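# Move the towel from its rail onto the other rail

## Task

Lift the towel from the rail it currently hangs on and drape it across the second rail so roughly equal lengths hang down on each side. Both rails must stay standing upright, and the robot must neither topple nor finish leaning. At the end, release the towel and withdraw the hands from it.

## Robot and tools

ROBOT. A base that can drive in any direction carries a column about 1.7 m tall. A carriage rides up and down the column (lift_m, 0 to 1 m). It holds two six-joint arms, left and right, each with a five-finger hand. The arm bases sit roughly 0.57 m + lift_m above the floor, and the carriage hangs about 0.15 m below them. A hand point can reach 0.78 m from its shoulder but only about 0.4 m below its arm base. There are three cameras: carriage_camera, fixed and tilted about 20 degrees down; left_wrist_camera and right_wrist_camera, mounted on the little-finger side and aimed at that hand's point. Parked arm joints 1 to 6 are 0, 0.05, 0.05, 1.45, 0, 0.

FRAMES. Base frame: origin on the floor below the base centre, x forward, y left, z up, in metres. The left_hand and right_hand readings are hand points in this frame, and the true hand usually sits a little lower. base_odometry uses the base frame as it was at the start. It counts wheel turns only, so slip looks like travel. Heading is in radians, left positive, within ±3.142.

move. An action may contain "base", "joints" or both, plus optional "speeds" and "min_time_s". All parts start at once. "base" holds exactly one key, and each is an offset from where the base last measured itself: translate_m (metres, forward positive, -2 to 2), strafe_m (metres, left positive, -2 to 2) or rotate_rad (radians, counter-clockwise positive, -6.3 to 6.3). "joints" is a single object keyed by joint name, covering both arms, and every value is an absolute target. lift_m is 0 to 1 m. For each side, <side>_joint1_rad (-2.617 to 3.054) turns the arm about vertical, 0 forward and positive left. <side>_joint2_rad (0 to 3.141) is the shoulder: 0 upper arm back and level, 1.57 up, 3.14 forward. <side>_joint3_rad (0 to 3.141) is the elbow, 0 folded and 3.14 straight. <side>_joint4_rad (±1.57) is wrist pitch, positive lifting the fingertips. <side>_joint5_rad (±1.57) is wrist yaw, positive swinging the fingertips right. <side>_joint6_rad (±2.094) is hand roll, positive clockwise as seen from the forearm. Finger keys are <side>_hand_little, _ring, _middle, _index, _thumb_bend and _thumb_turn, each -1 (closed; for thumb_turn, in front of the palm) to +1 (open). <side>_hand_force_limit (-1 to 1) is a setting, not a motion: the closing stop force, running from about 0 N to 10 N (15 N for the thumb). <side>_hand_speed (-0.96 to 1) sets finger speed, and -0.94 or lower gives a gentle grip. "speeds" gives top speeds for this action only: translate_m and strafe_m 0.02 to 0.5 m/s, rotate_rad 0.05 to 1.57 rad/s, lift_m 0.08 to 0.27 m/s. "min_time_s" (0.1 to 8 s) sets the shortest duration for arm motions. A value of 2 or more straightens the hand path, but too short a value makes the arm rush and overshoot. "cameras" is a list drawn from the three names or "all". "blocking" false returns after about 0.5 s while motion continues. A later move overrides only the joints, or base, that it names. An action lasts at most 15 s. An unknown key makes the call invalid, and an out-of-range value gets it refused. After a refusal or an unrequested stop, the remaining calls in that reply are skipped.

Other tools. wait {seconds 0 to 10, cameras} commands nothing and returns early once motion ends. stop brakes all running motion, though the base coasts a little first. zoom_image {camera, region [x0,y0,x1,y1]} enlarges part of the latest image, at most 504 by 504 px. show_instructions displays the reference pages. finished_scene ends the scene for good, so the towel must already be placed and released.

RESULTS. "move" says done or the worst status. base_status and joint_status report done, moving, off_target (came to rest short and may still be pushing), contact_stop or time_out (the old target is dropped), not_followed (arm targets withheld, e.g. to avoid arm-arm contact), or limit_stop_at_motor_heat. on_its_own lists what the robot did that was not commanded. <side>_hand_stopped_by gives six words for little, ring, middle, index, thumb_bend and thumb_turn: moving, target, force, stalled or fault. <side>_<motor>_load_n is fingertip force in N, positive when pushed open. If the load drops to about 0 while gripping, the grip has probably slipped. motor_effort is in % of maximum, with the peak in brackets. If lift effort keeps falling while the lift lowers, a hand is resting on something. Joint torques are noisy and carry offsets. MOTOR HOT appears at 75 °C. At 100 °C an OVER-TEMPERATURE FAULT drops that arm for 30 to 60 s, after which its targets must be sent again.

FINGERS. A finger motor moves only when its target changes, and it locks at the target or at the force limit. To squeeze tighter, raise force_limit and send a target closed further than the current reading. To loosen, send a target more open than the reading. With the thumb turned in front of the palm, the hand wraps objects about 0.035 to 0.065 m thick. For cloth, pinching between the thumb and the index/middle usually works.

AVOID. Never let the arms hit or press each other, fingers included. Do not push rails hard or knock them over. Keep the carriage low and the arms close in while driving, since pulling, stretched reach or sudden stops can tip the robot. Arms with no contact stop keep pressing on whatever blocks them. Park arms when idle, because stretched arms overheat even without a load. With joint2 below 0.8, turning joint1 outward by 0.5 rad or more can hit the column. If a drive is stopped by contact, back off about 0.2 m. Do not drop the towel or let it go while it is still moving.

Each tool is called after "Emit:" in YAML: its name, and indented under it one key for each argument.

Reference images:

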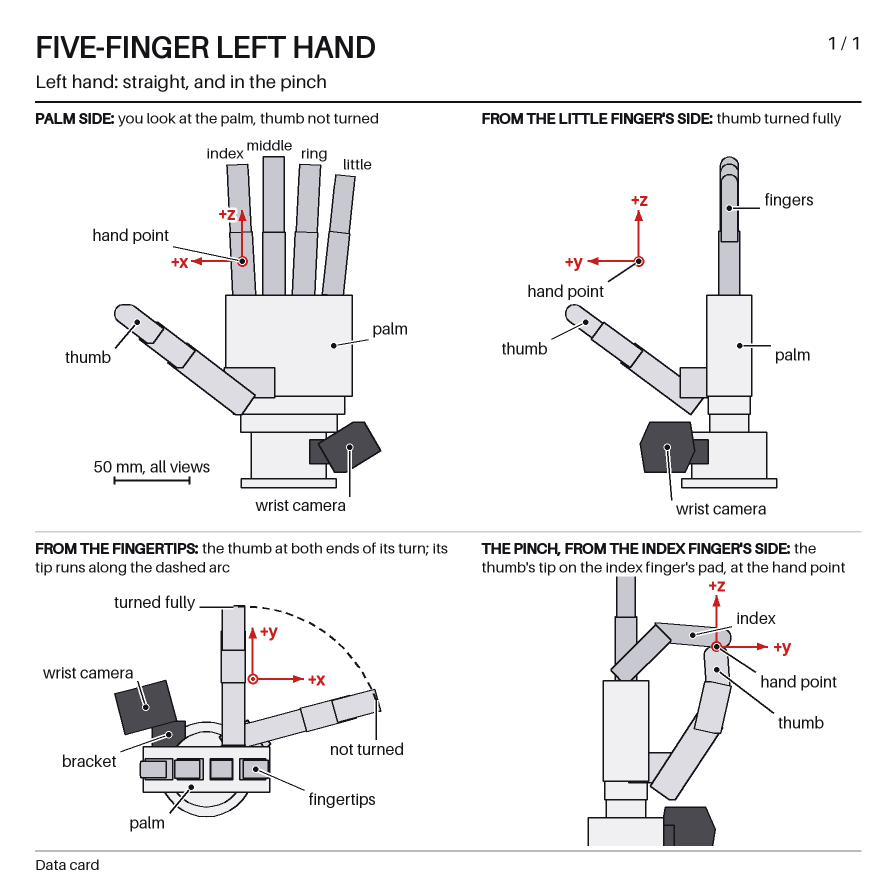

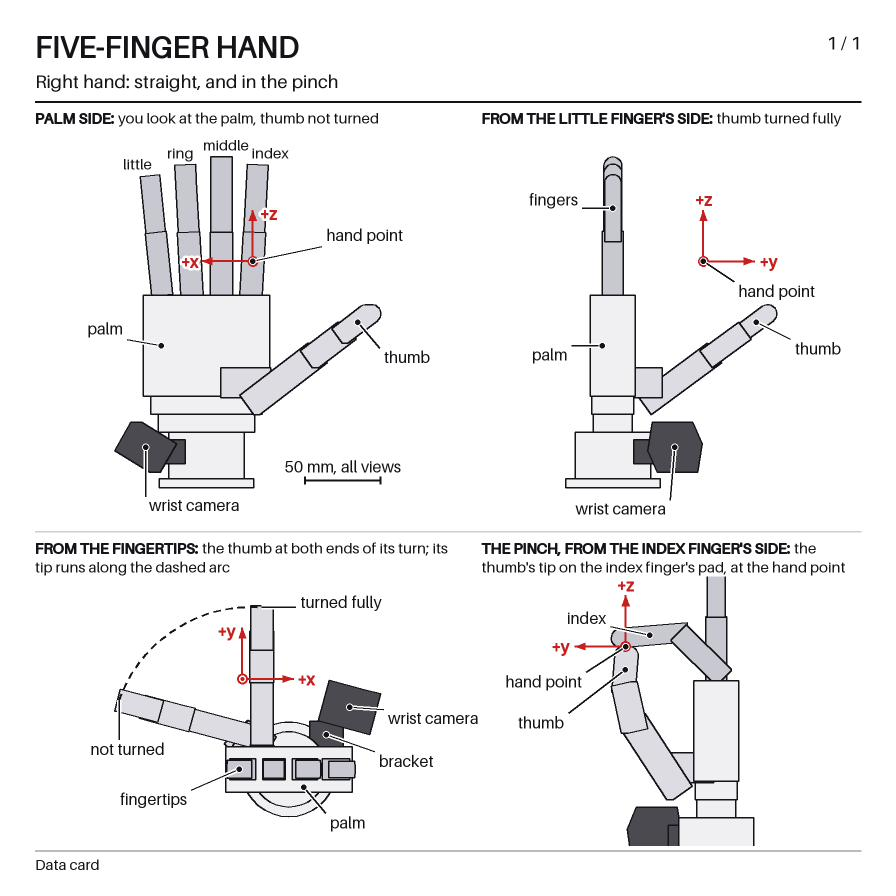

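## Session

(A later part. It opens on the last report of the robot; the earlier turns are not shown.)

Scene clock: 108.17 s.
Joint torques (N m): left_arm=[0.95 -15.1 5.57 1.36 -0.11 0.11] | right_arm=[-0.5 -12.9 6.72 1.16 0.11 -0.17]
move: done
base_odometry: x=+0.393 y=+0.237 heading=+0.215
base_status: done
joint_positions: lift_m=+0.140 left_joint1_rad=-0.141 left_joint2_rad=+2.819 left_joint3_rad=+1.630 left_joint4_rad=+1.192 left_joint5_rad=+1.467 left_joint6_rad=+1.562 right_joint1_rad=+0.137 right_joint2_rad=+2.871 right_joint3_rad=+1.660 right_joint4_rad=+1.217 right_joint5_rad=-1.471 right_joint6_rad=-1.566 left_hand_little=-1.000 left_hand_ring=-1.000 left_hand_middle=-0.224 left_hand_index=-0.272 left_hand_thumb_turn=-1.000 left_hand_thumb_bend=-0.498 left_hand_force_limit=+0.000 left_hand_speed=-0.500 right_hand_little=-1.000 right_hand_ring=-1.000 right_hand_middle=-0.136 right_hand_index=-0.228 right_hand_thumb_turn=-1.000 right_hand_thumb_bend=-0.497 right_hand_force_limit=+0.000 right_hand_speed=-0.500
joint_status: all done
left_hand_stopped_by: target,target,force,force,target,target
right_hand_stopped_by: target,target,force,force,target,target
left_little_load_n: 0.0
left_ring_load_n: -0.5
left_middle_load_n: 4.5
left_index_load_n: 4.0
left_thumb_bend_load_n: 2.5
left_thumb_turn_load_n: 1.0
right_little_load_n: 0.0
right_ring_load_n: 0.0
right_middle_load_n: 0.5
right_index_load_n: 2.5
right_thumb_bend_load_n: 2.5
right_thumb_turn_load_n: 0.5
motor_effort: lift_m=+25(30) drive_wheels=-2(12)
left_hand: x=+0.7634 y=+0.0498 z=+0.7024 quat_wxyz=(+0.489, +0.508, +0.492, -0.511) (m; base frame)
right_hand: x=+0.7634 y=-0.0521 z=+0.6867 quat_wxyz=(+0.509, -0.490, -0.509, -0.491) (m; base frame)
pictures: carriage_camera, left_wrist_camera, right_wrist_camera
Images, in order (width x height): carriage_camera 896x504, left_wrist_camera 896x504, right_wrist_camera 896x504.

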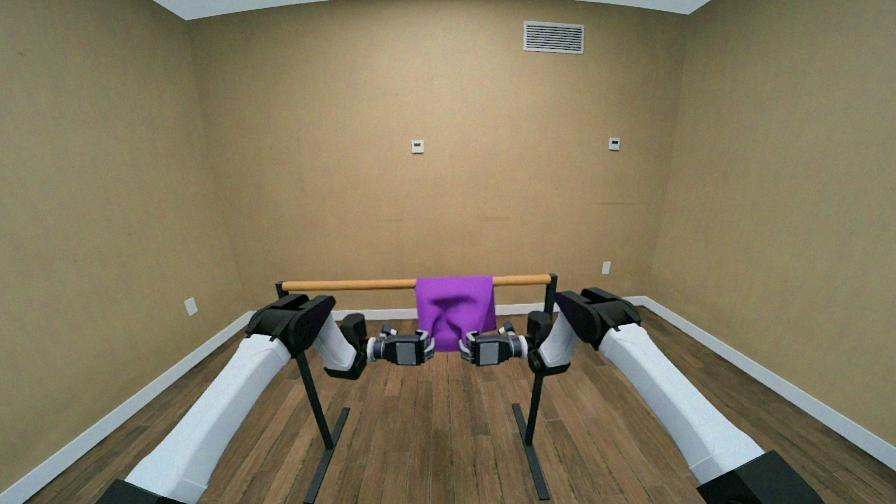

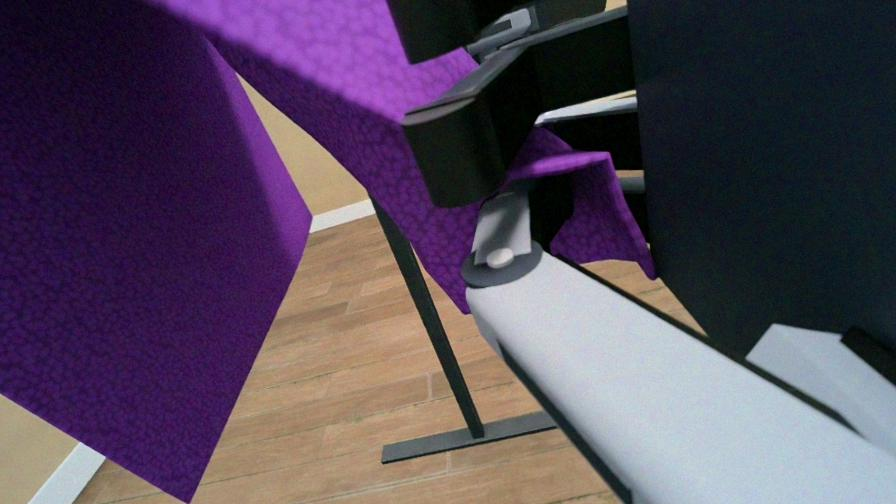

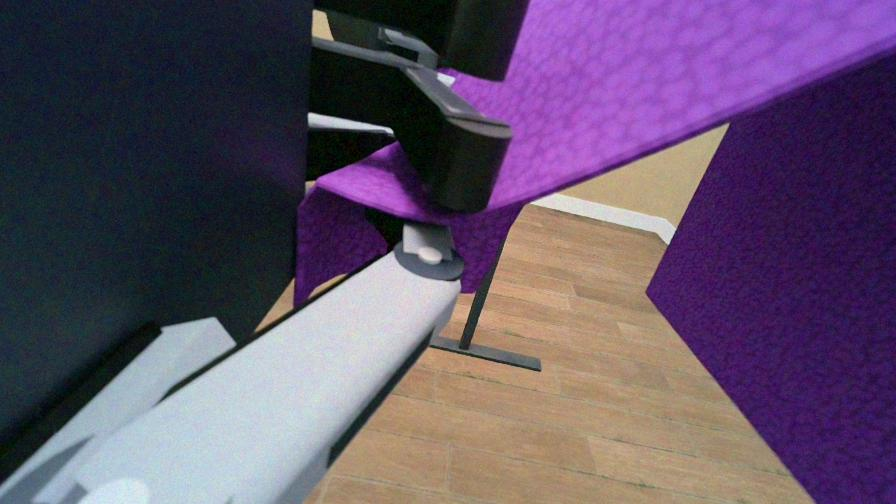

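Emit:
move:
  joints: {"lift_m": 0.40}
  speeds: {"lift_m": 0.12}
  cameras: ["all"]

Scene clock: 111.20 s.
Joint torques (N m): left_arm=[0.95 -15.75 5.45 1.41 -0.11 0.12] | right_arm=[-0.65 -13.42 6.48 1.18 0.1 -0.17]
move: done
base_odometry: x=+0.393 y=+0.237 heading=+0.215
base_status: not commanded
joint_positions: lift_m=+0.400 left_joint1_rad=-0.141 left_joint2_rad=+2.825 left_joint3_rad=+1.631 left_joint4_rad=+1.187 left_joint5_rad=+1.466 left_joint6_rad=+1.562 right_joint1_rad=+0.138 right_joint2_rad=+2.877 right_joint3_rad=+1.662 right_joint4_rad=+1.214 right_joint5_rad=-1.471 right_joint6_rad=-1.566 left_hand_little=-1.000 left_hand_ring=-1.000 left_hand_middle=-0.224 left_hand_index=-0.272 left_hand_thumb_turn=-1.000 left_hand_thumb_bend=-0.498 left_hand_force_limit=+0.000 left_hand_speed=-0.500 right_hand_little=-1.000 right_hand_ring=-1.000 right_hand_middle=-0.136 right_hand_index=-0.228 right_hand_thumb_turn=-1.000 right_hand_thumb_bend=-0.497 right_hand_force_limit=+0.000 right_hand_speed=-0.500
joint_status: all done
left_hand_stopped_by: target,target,force,force,target,target
right_hand_stopped_by: target,target,force,force,target,target
left_little_load_n: 0.0
left_ring_load_n: 0.0
left_middle_load_n: 5.0
left_index_load_n: 4.0
left_thumb_bend_load_n: 3.0
left_thumb_turn_load_n: 1.0
right_little_load_n: 0.0
right_ring_load_n: 0.0
right_middle_load_n: 0.5
right_index_load_n: 2.5
right_thumb_bend_load_n: 2.5
right_thumb_turn_load_n: 0.5
motor_effort: lift_m=+25(31) drive_wheels=-2(2)
left_hand: x=+0.7627 y=+0.0499 z=+0.9588 quat_wxyz=(+0.487, +0.505, +0.495, -0.513) (m; base frame)
right_hand: x=+0.7626 y=-0.0516 z=+0.9436 quat_wxyz=(+0.511, -0.492, -0.508, -0.489) (m; base frame)
pictures: carriage_camera, left_wrist_camera, right_wrist_camera
Images, in order (width x height): carriage_camera 896x504, left_wrist_camera 896x504, right_wrist_camera 896x504.

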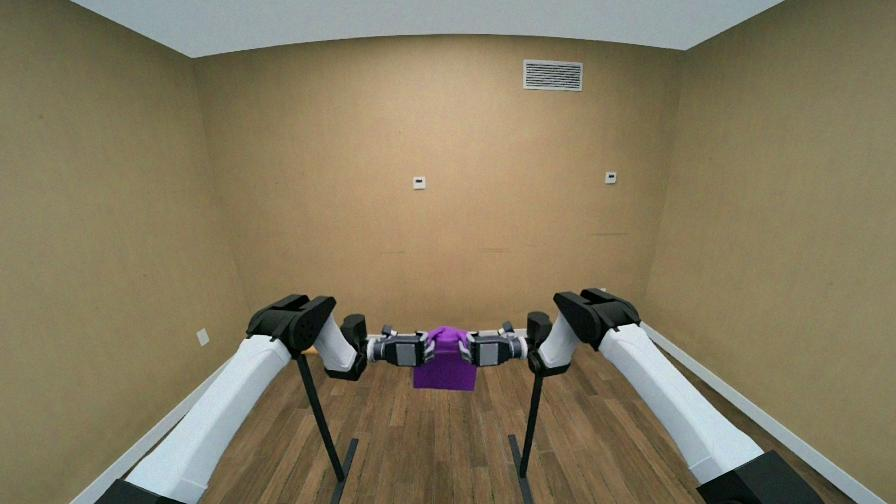

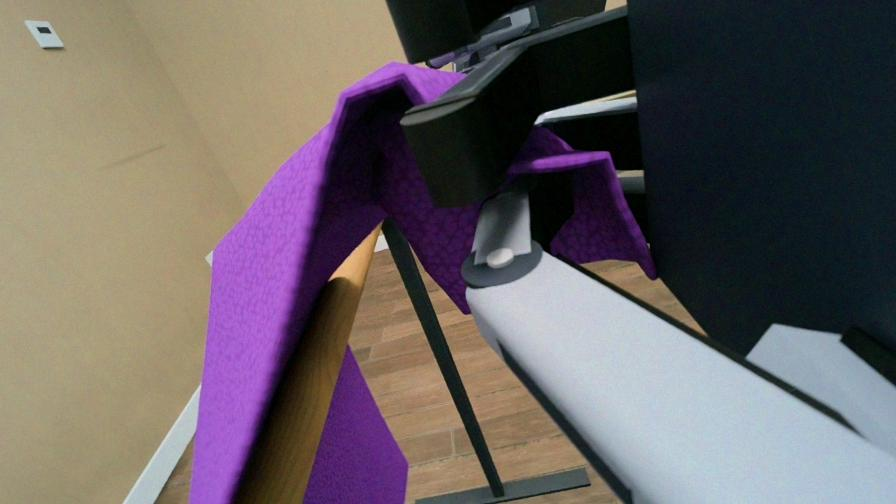

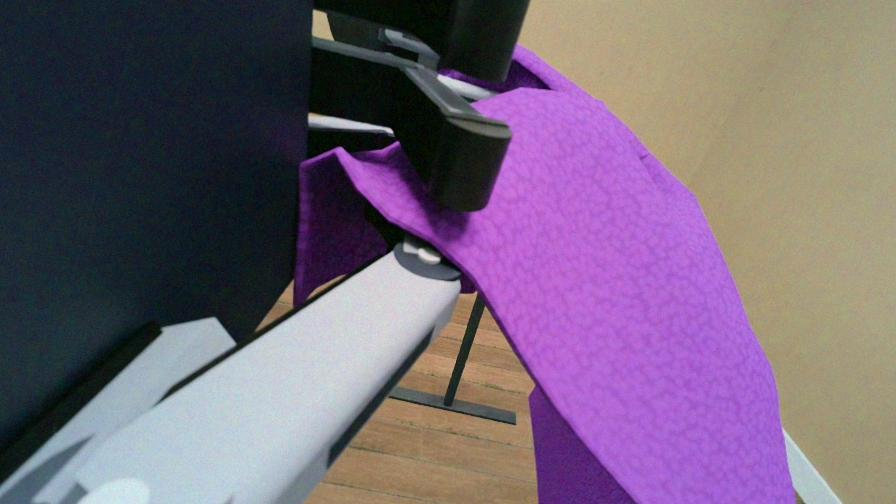

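Emit:
move:
  base: {"translate_m": 0.1}
  joints: {"lift_m": 0.83}
  speeds: {"lift_m": 0.12, "translate_m": 0.08}
  cameras: ["all"]

Scene clock: 115.63 s.
Joint torques (N m): left_arm=[1.02 -16.08 5.42 1.45 -0.1 0.12] | right_arm=[-0.85 -13.65 6.34 1.2 0.11 -0.16]
move: done
base_odometry: x=+0.491 y=+0.258 heading=+0.214
base_status: done
joint_positions: lift_m=+0.830 left_joint1_rad=-0.142 left_joint2_rad=+2.829 left_joint3_rad=+1.631 left_joint4_rad=+1.184 left_joint5_rad=+1.466 left_joint6_rad=+1.562 right_joint1_rad=+0.141 right_joint2_rad=+2.880 right_joint3_rad=+1.663 right_joint4_rad=+1.212 right_joint5_rad=-1.471 right_joint6_rad=-1.566 left_hand_little=-1.000 left_hand_ring=-1.000 left_hand_middle=-0.224 left_hand_index=-0.272 left_hand_thumb_turn=-1.000 left_hand_thumb_bend=-0.498 left_hand_force_limit=+0.000 left_hand_speed=-0.500 right_hand_little=-1.000 right_hand_ring=-1.000 right_hand_middle=-0.136 right_hand_index=-0.228 right_hand_thumb_turn=-1.000 right_hand_thumb_bend=-0.497 right_hand_force_limit=+0.000 right_hand_speed=-0.500
joint_status: all done
left_hand_stopped_by: target,target,force,force,target,target
right_hand_stopped_by: target,target,force,force,target,target
left_little_load_n: 0.0
left_ring_load_n: -0.5
left_middle_load_n: 5.0
left_index_load_n: 4.0
left_thumb_bend_load_n: 2.5
left_thumb_turn_load_n: 1.0
right_little_load_n: 0.0
right_ring_load_n: 0.0
right_middle_load_n: 0.5
right_index_load_n: 2.5
right_thumb_bend_load_n: 2.0
right_thumb_turn_load_n: 0.0
motor_effort: lift_m=+25(31) drive_wheels=+7(10)
left_hand: x=+0.7617 y=+0.0496 z=+1.3859 quat_wxyz=(+0.484, +0.504, +0.497, -0.514) (m; base frame)
right_hand: x=+0.7615 y=-0.0502 z=+1.3719 quat_wxyz=(+0.512, -0.493, -0.508, -0.487) (m; base frame)
pictures: carriage_camera, left_wrist_camera, right_wrist_camera
Images, in order (width x height): carriage_camera 896x504, left_wrist_camera 896x504, right_wrist_camera 896x504.

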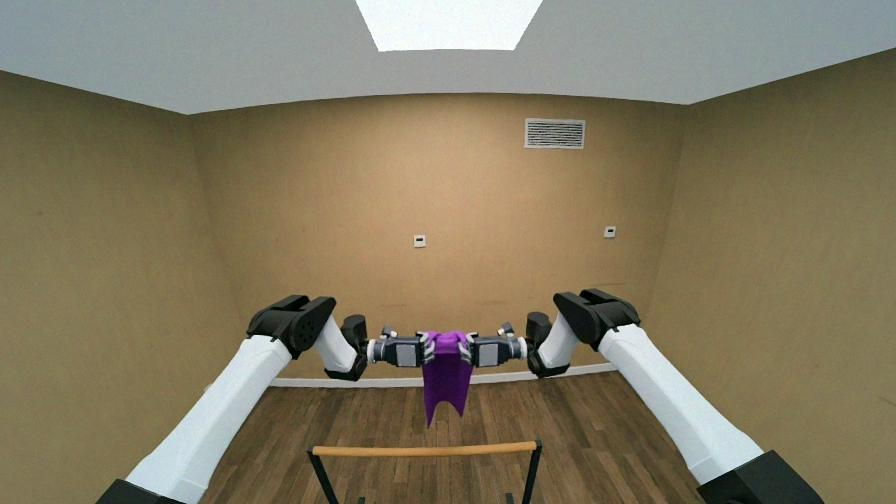

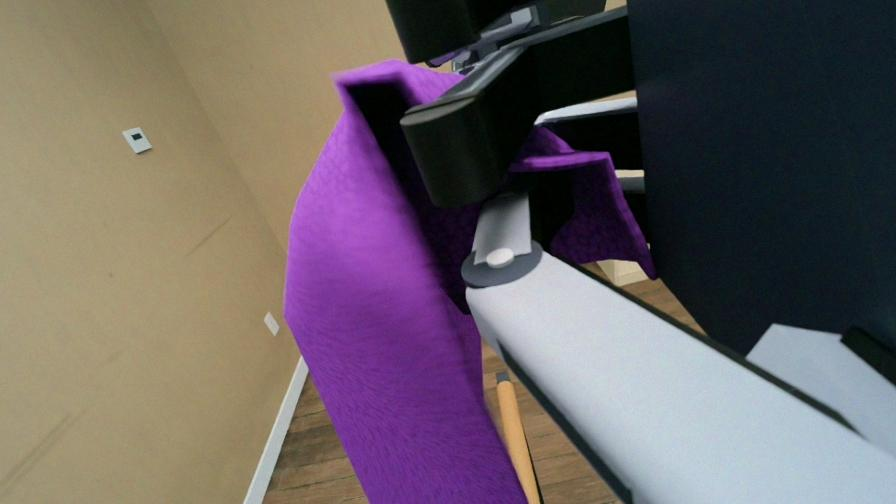

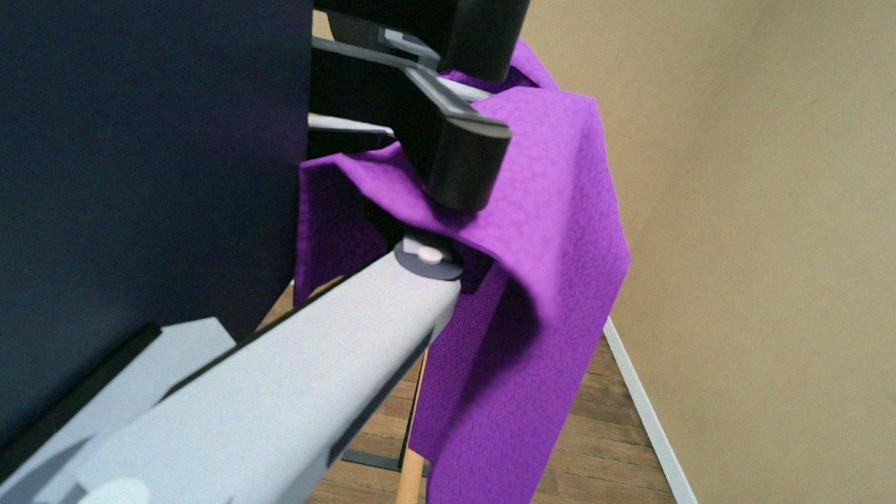

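Emit:
zoom_image:
  camera: "carriage_camera"
  region: [350, 300, 550, 470]

Scaled by 2.520.

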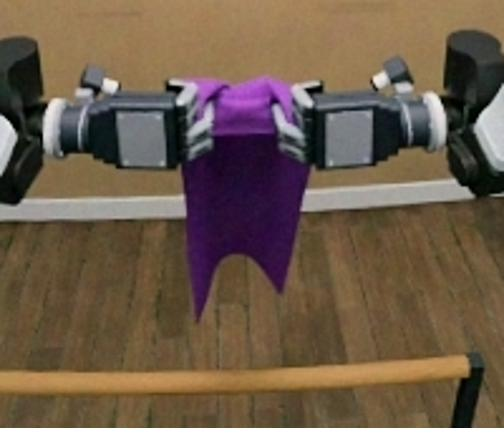

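Emit:
move:
  base: {"translate_m": -0.55}
  speeds: {"translate_m": 0.2}
  cameras: ["carriage_camera"]

Emit:
move:
  base: {"rotate_rad": -2.844}
  joints: {"lift_m": 0.5}
  speeds: {"rotate_rad": 0.5, "lift_m": 0.15}
  cameras: ["all"]

Scene clock: 123.63 s.
Joint torques (N m): left_arm=[1.02 -16.05 5.42 1.45 -0.1 0.11] | right_arm=[-0.83 -13.57 6.38 1.21 0.11 -0.15]
move: done
base_odometry: x=-0.046 y=+0.141 heading=+0.213
base_status: done
joint_positions: lift_m=+0.830 left_joint1_rad=-0.142 left_joint2_rad=+2.829 left_joint3_rad=+1.631 left_joint4_rad=+1.184 left_joint5_rad=+1.466 left_joint6_rad=+1.562 right_joint1_rad=+0.141 right_joint2_rad=+2.880 right_joint3_rad=+1.663 right_joint4_rad=+1.212 right_joint5_rad=-1.471 right_joint6_rad=-1.566 left_hand_little=-1.000 left_hand_ring=-1.000 left_hand_middle=-0.224 left_hand_index=-0.272 left_hand_thumb_turn=-1.000 left_hand_thumb_bend=-0.498 left_hand_force_limit=+0.000 left_hand_speed=-0.500 right_hand_little=-1.000 right_hand_ring=-1.000 right_hand_middle=-0.136 right_hand_index=-0.228 right_hand_thumb_turn=-1.000 right_hand_thumb_bend=-0.497 right_hand_force_limit=+0.000 right_hand_speed=-0.500
joint_status: not commanded
left_hand_stopped_by: target,target,force,force,target,target
right_hand_stopped_by: target,target,force,force,target,target
left_little_load_n: 0.0
left_ring_load_n: 0.0
left_middle_load_n: 5.5
left_index_load_n: 3.5
left_thumb_bend_load_n: 2.5
left_thumb_turn_load_n: 1.0
right_little_load_n: 0.0
right_ring_load_n: 0.0
right_middle_load_n: 1.0
right_index_load_n: 2.5
right_thumb_bend_load_n: 2.0
right_thumb_turn_load_n: 0.5
motor_effort: lift_m=+25(25) drive_wheels=-2(10)
left_hand: x=+0.7618 y=+0.0496 z=+1.3859 quat_wxyz=(+0.484, +0.504, +0.497, -0.514) (m; base frame)
right_hand: x=+0.7614 y=-0.0500 z=+1.3719 quat_wxyz=(+0.512, -0.492, -0.508, -0.487) (m; base frame)
pictures: carriage_camera
Images, in order (width x height): carriage_camera 896x504.

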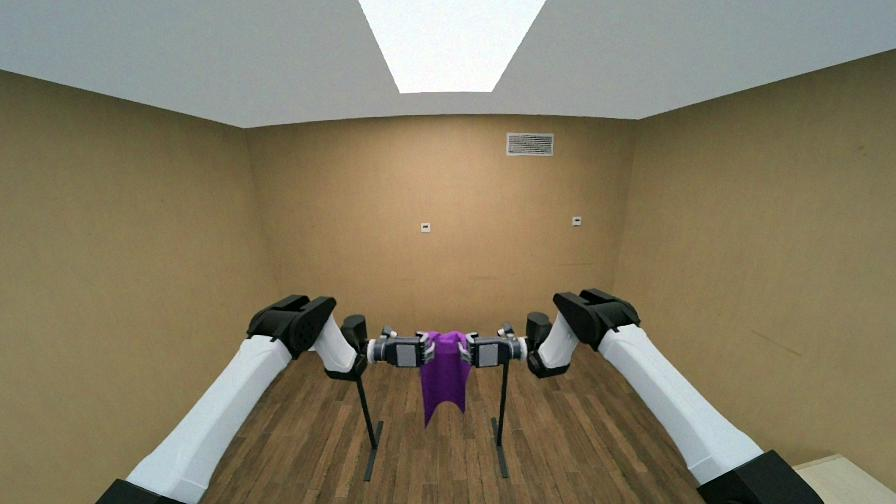

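Scene clock: 130.27 s.
Joint torques (N m): left_arm=[1.28 -16.24 5.38 1.5 -0.09 0.12] | right_arm=[-0.85 -13.82 6.16 1.23 0.11 -0.16]
move: done
base_odometry: x=-0.046 y=+0.141 heading=-2.630
base_status: done
joint_positions: lift_m=+0.500 left_joint1_rad=-0.145 left_joint2_rad=+2.831 left_joint3_rad=+1.632 left_joint4_rad=+1.180 left_joint5_rad=+1.465 left_joint6_rad=+1.562 right_joint1_rad=+0.141 right_joint2_rad=+2.882 right_joint3_rad=+1.665 right_joint4_rad=+1.208 right_joint5_rad=-1.471 right_joint6_rad=-1.566 left_hand_little=-1.000 left_hand_ring=-1.000 left_hand_middle=-0.224 left_hand_index=-0.272 left_hand_thumb_turn=-1.000 left_hand_thumb_bend=-0.498 left_hand_force_limit=+0.000 left_hand_speed=-0.500 right_hand_little=-1.000 right_hand_ring=-1.000 right_hand_middle=-0.136 right_hand_index=-0.228 right_hand_thumb_turn=-1.000 right_hand_thumb_bend=-0.497 right_hand_force_limit=+0.000 right_hand_speed=-0.500
joint_status: all done
left_hand_stopped_by: target,target,force,force,target,target
right_hand_stopped_by: target,target,force,force,target,target
left_little_load_n: 0.0
left_ring_load_n: -0.5
left_middle_load_n: 5.0
left_index_load_n: 3.5
left_thumb_bend_load_n: 2.5
left_thumb_turn_load_n: 0.5
right_little_load_n: 0.0
right_ring_load_n: 0.0
right_middle_load_n: 0.5
right_index_load_n: 2.0
right_thumb_bend_load_n: 2.0
right_thumb_turn_load_n: 0.5
motor_effort: lift_m=+26(27) drive_wheels=+8(14)
left_hand: x=+0.7610 y=+0.0483 z=+1.0544 quat_wxyz=(+0.483, +0.503, +0.498, -0.516) (m; base frame)
right_hand: x=+0.7615 y=-0.0500 z=+1.0408 quat_wxyz=(+0.513, -0.493, -0.507, -0.486) (m; base frame)
pictures: carriage_camera, left_wrist_camera, right_wrist_camera
Images, in order (width x height): carriage_camera 896x504, left_wrist_camera 896x504, right_wrist_camera 896x504.

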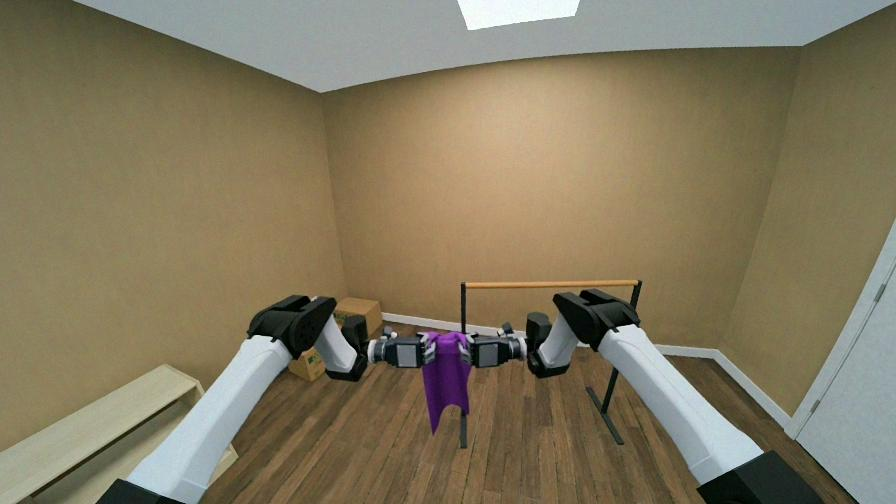

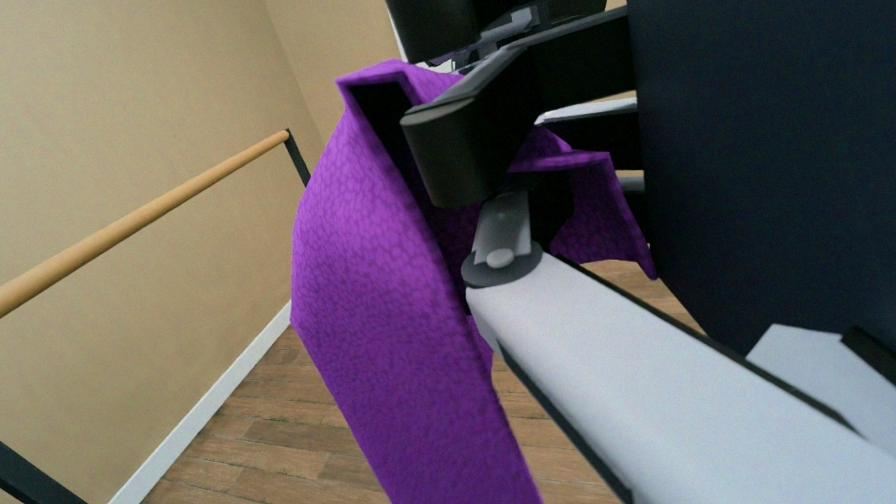

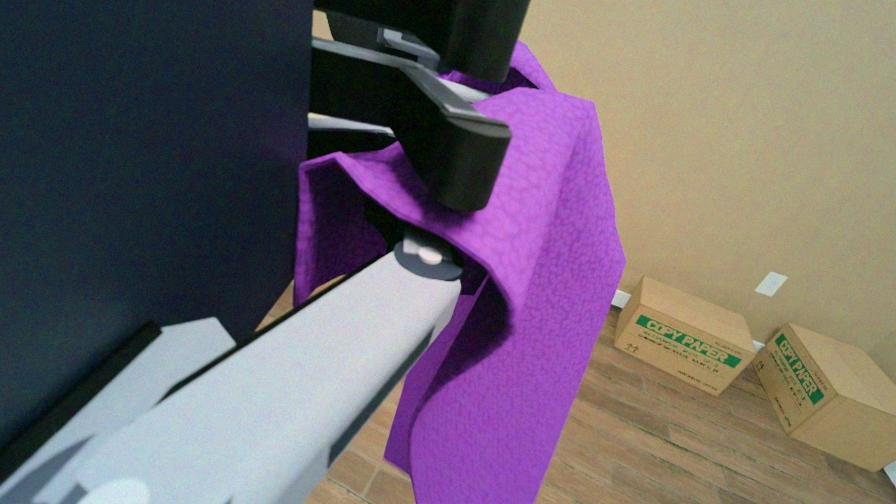

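Emit:
move:
  base: {"strafe_m": -0.55}
  joints: {"lift_m": 0.6}
  speeds: {"strafe_m": 0.2}
  cameras: ["carriage_camera"]

Scene clock: 135.00 s.
Joint torques (N m): left_arm=[1.07 -16.4 5.33 1.44 -0.09 0.12] | right_arm=[-1.02 -13.91 6.06 1.23 0.11 -0.17]
move: done
base_odometry: x=-0.314 y=+0.621 heading=-2.632
base_status: done
joint_positions: lift_m=+0.600 left_joint1_rad=-0.143 left_joint2_rad=+2.833 left_joint3_rad=+1.633 left_joint4_rad=+1.184 left_joint5_rad=+1.465 left_joint6_rad=+1.562 right_joint1_rad=+0.143 right_joint2_rad=+2.883 right_joint3_rad=+1.666 right_joint4_rad=+1.209 right_joint5_rad=-1.471 right_joint6_rad=-1.566 left_hand_little=-1.000 left_hand_ring=-1.000 left_hand_middle=-0.224 left_hand_index=-0.272 left_hand_thumb_turn=-1.000 left_hand_thumb_bend=-0.498 left_hand_force_limit=+0.000 left_hand_speed=-0.500 right_hand_little=-1.000 right_hand_ring=-1.000 right_hand_middle=-0.136 right_hand_index=-0.228 right_hand_thumb_turn=-1.000 right_hand_thumb_bend=-0.497 right_hand_force_limit=+0.000 right_hand_speed=-0.500
joint_status: all done
left_hand_stopped_by: target,target,force,force,target,target
right_hand_stopped_by: target,target,force,force,target,target
left_little_load_n: 0.0
left_ring_load_n: 0.0
left_middle_load_n: 5.0
left_index_load_n: 4.0
left_thumb_bend_load_n: 2.5
left_thumb_turn_load_n: 1.0
right_little_load_n: 0.0
right_ring_load_n: 0.0
right_middle_load_n: 0.5
right_index_load_n: 2.0
right_thumb_bend_load_n: 2.5
right_thumb_turn_load_n: 0.0
motor_effort: lift_m=+25(31) drive_wheels=-8(16)
left_hand: x=+0.7617 y=+0.0493 z=+1.1546 quat_wxyz=(+0.484, +0.504, +0.497, -0.515) (m; base frame)
right_hand: x=+0.7610 y=-0.0490 z=+1.1406 quat_wxyz=(+0.513, -0.493, -0.508, -0.486) (m; base frame)
pictures: carriage_camera
Images, in order (width x height): carriage_camera 896x504.

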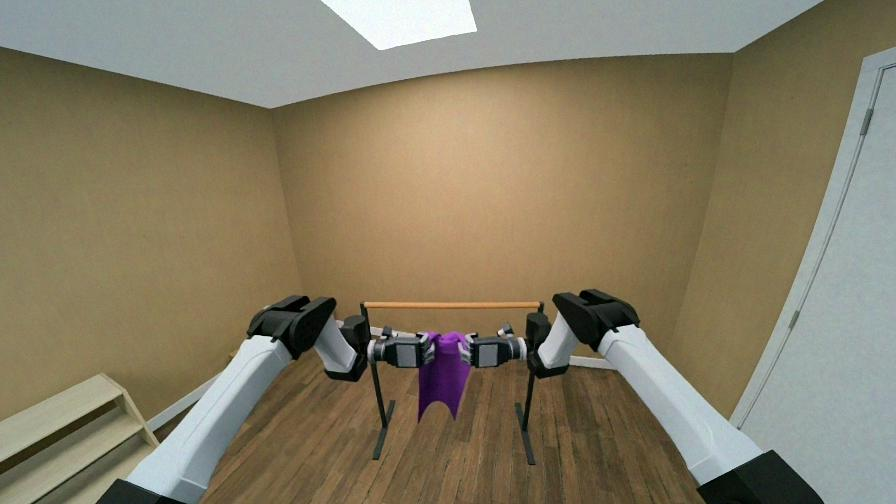

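Emit:
move:
  base: {"rotate_rad": -0.03}
  joints: {"lift_m": 1.0}
  speeds: {"lift_m": 0.15}
  cameras: []

Emit:
move:
  base: {"translate_m": 0.35}
  speeds: {"translate_m": 0.12}
  cameras: ["all"]

Scene clock: 142.50 s.
Joint torques (N m): left_arm=[1.4 -16.55 5.38 1.45 -0.06 0.12] | right_arm=[-0.79 -13.96 5.91 1.25 0.08 -0.17]
move: done
base_odometry: x=-0.315 y=+0.621 heading=-2.661
base_status: done
joint_positions: lift_m=+0.999 left_joint1_rad=-0.147 left_joint2_rad=+2.834 left_joint3_rad=+1.633 left_joint4_rad=+1.184 left_joint5_rad=+1.463 left_joint6_rad=+1.562 right_joint1_rad=+0.141 right_joint2_rad=+2.885 right_joint3_rad=+1.666 right_joint4_rad=+1.208 right_joint5_rad=-1.469 right_joint6_rad=-1.566 left_hand_little=-1.000 left_hand_ring=-1.000 left_hand_middle=-0.224 left_hand_index=-0.272 left_hand_thumb_turn=-1.000 left_hand_thumb_bend=-0.498 left_hand_force_limit=+0.000 left_hand_speed=-0.500 right_hand_little=-1.000 right_hand_ring=-1.000 right_hand_middle=-0.136 right_hand_index=-0.228 right_hand_thumb_turn=-1.000 right_hand_thumb_bend=-0.497 right_hand_force_limit=+0.000 right_hand_speed=-0.500
joint_status: all done
joint sent to its limit — lift_m, upper limit.
left_hand_stopped_by: target,target,force,force,target,target
right_hand_stopped_by: target,target,force,force,target,target
left_little_load_n: 0.0
left_ring_load_n: -0.5
left_middle_load_n: 5.0
left_index_load_n: 3.5
left_thumb_bend_load_n: 3.0
left_thumb_turn_load_n: 1.0
right_little_load_n: 0.0
right_ring_load_n: 0.5
right_middle_load_n: 0.5
right_index_load_n: 2.0
right_thumb_bend_load_n: 2.5
right_thumb_turn_load_n: 0.0
motor_effort: lift_m=+25(31) drive_wheels=-7(9)
left_hand: x=+0.7607 y=+0.0474 z=+1.5523 quat_wxyz=(+0.483, +0.504, +0.497, -0.516) (m; base frame)
right_hand: x=+0.7616 y=-0.0501 z=+1.5385 quat_wxyz=(+0.513, -0.494, -0.506, -0.486) (m; base frame)
pictures: none
No camera images: "cameras" was empty.

Scene clock: 146.20 s.
Joint torques (N m): left_arm=[1.2 -16.54 5.3 1.46 -0.07 0.12] | right_arm=[-0.87 -13.94 6.08 1.22 0.08 -0.16]
move: done
base_odometry: x=-0.625 y=+0.460 heading=-2.662
base_status: done
joint_positions: lift_m=+0.999 left_joint1_rad=-0.145 left_joint2_rad=+2.834 left_joint3_rad=+1.633 left_joint4_rad=+1.184 left_joint5_rad=+1.463 left_joint6_rad=+1.562 right_joint1_rad=+0.141 right_joint2_rad=+2.885 right_joint3_rad=+1.666 right_joint4_rad=+1.208 right_joint5_rad=-1.469 right_joint6_rad=-1.566 left_hand_little=-1.000 left_hand_ring=-1.000 left_hand_middle=-0.224 left_hand_index=-0.272 left_hand_thumb_turn=-1.000 left_hand_thumb_bend=-0.498 left_hand_force_limit=+0.000 left_hand_speed=-0.500 right_hand_little=-1.000 right_hand_ring=-1.000 right_hand_middle=-0.136 right_hand_index=-0.228 right_hand_thumb_turn=-1.000 right_hand_thumb_bend=-0.497 right_hand_force_limit=+0.000 right_hand_speed=-0.500
joint_status: not commanded
left_hand_stopped_by: target,target,force,force,target,target
right_hand_stopped_by: target,target,force,force,target,target
left_little_load_n: 0.0
left_ring_load_n: 0.0
left_middle_load_n: 5.0
left_index_load_n: 3.5
left_thumb_bend_load_n: 3.0
left_thumb_turn_load_n: 0.5
right_little_load_n: 0.0
right_ring_load_n: 0.0
right_middle_load_n: 0.5
right_index_load_n: 2.5
right_thumb_bend_load_n: 2.5
right_thumb_turn_load_n: 0.0
motor_effort: lift_m=+25(26) drive_wheels=-6(11)
left_hand: x=+0.7612 y=+0.0484 z=+1.5523 quat_wxyz=(+0.484, +0.503, +0.498, -0.515) (m; base frame)
right_hand: x=+0.7615 y=-0.0499 z=+1.5385 quat_wxyz=(+0.513, -0.494, -0.506, -0.486) (m; base frame)
pictures: carriage_camera, left_wrist_camera, right_wrist_camera
Images, in order (width x height): carriage_camera 896x504, left_wrist_camera 896x504, right_wrist_camera 896x504.

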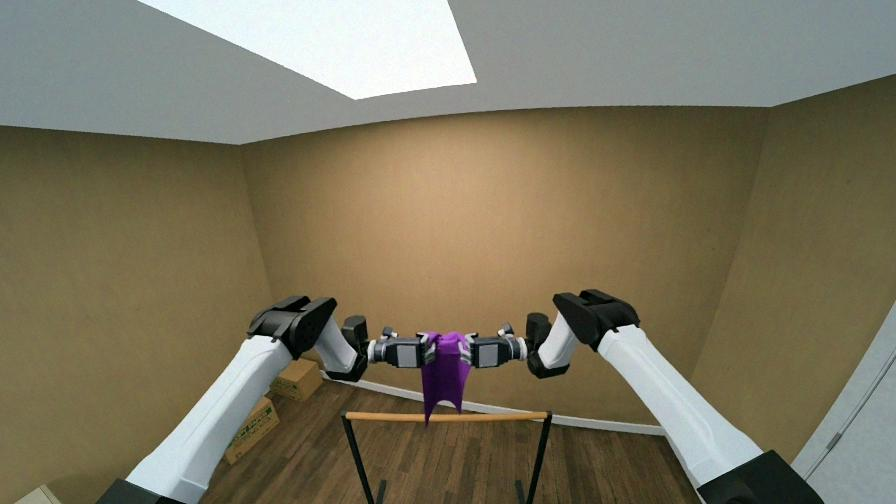

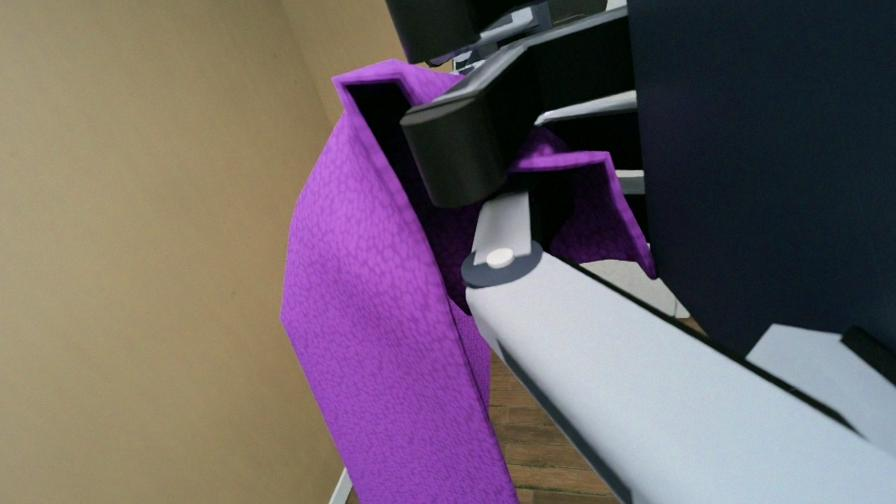

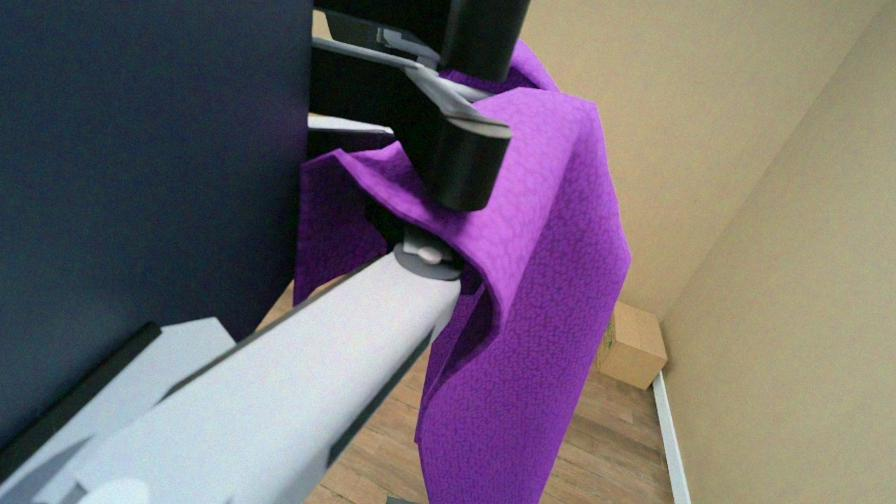

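Emit:
move:
  base: {"translate_m": 0.2}
  speeds: {"translate_m": 0.12}
  cameras: ["all"]

Scene clock: 149.43 s.
Joint torques (N m): left_arm=[1.24 -16.57 5.31 1.46 -0.07 0.11] | right_arm=[-0.81 -13.94 6.04 1.25 0.09 -0.17]
move: done
base_odometry: x=-0.803 y=+0.368 heading=-2.663
base_status: done
joint_positions: lift_m=+0.999 left_joint1_rad=-0.144 left_joint2_rad=+2.834 left_joint3_rad=+1.633 left_joint4_rad=+1.184 left_joint5_rad=+1.463 left_joint6_rad=+1.562 right_joint1_rad=+0.141 right_joint2_rad=+2.885 right_joint3_rad=+1.666 right_joint4_rad=+1.208 right_joint5_rad=-1.469 right_joint6_rad=-1.566 left_hand_little=-1.000 left_hand_ring=-1.000 left_hand_middle=-0.224 left_hand_index=-0.272 left_hand_thumb_turn=-1.000 left_hand_thumb_bend=-0.498 left_hand_force_limit=+0.000 left_hand_speed=-0.500 right_hand_little=-1.000 right_hand_ring=-1.000 right_hand_middle=-0.136 right_hand_index=-0.228 right_hand_thumb_turn=-1.000 right_hand_thumb_bend=-0.497 right_hand_force_limit=+0.000 right_hand_speed=-0.500
joint_status: not commanded
left_hand_stopped_by: target,target,force,force,target,target
right_hand_stopped_by: target,target,force,force,target,target
left_little_load_n: 0.0
left_ring_load_n: 0.0
left_middle_load_n: 5.0
left_index_load_n: 3.5
left_thumb_bend_load_n: 2.5
left_thumb_turn_load_n: 1.0
right_little_load_n: 0.0
right_ring_load_n: 0.0
right_middle_load_n: 0.5
right_index_load_n: 2.0
right_thumb_bend_load_n: 2.0
right_thumb_turn_load_n: 0.0
motor_effort: lift_m=+25(26) drive_wheels=-6(13)
left_hand: x=+0.7614 y=+0.0486 z=+1.5522 quat_wxyz=(+0.484, +0.503, +0.498, -0.515) (m; base frame)
right_hand: x=+0.7615 y=-0.0499 z=+1.5385 quat_wxyz=(+0.513, -0.494, -0.506, -0.486) (m; base frame)
pictures: carriage_camera, left_wrist_camera, right_wrist_camera
Images, in order (width x height): carriage_camera 896x504, left_wrist_camera 896x504, right_wrist_camera 896x504.

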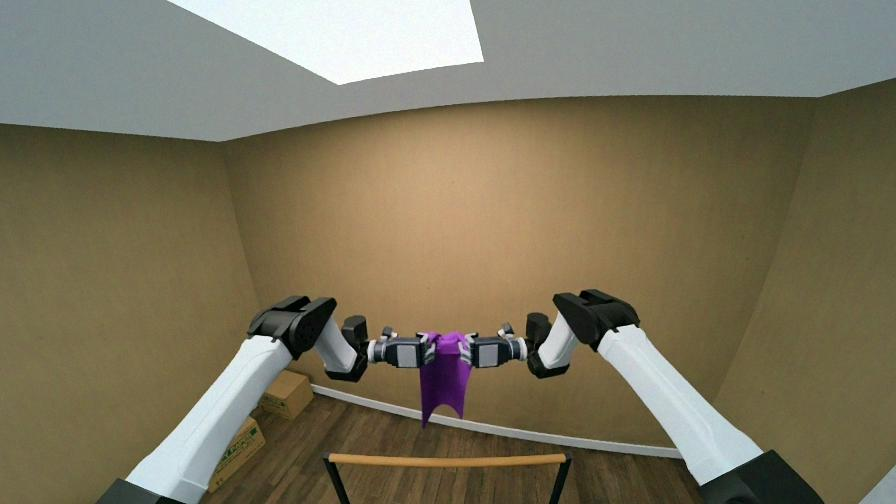

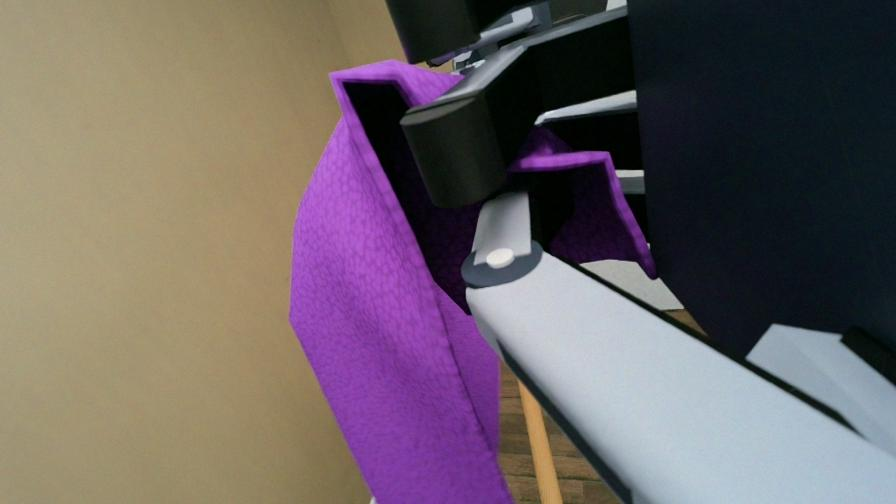

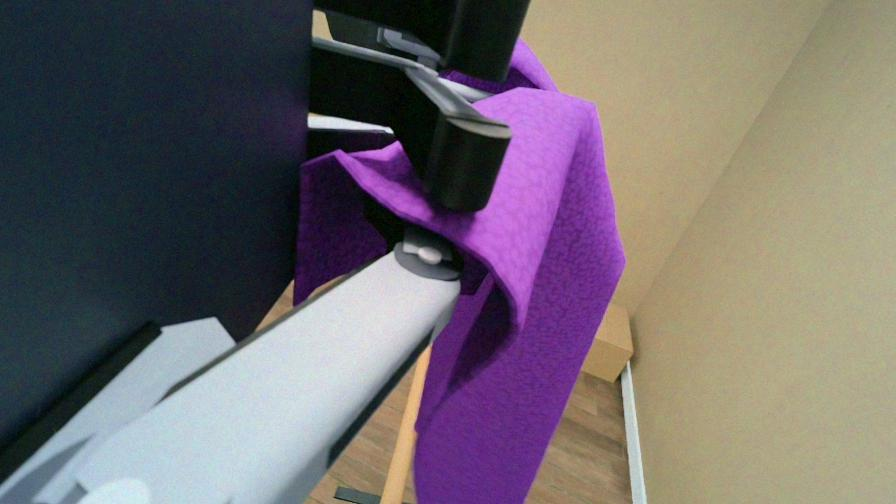

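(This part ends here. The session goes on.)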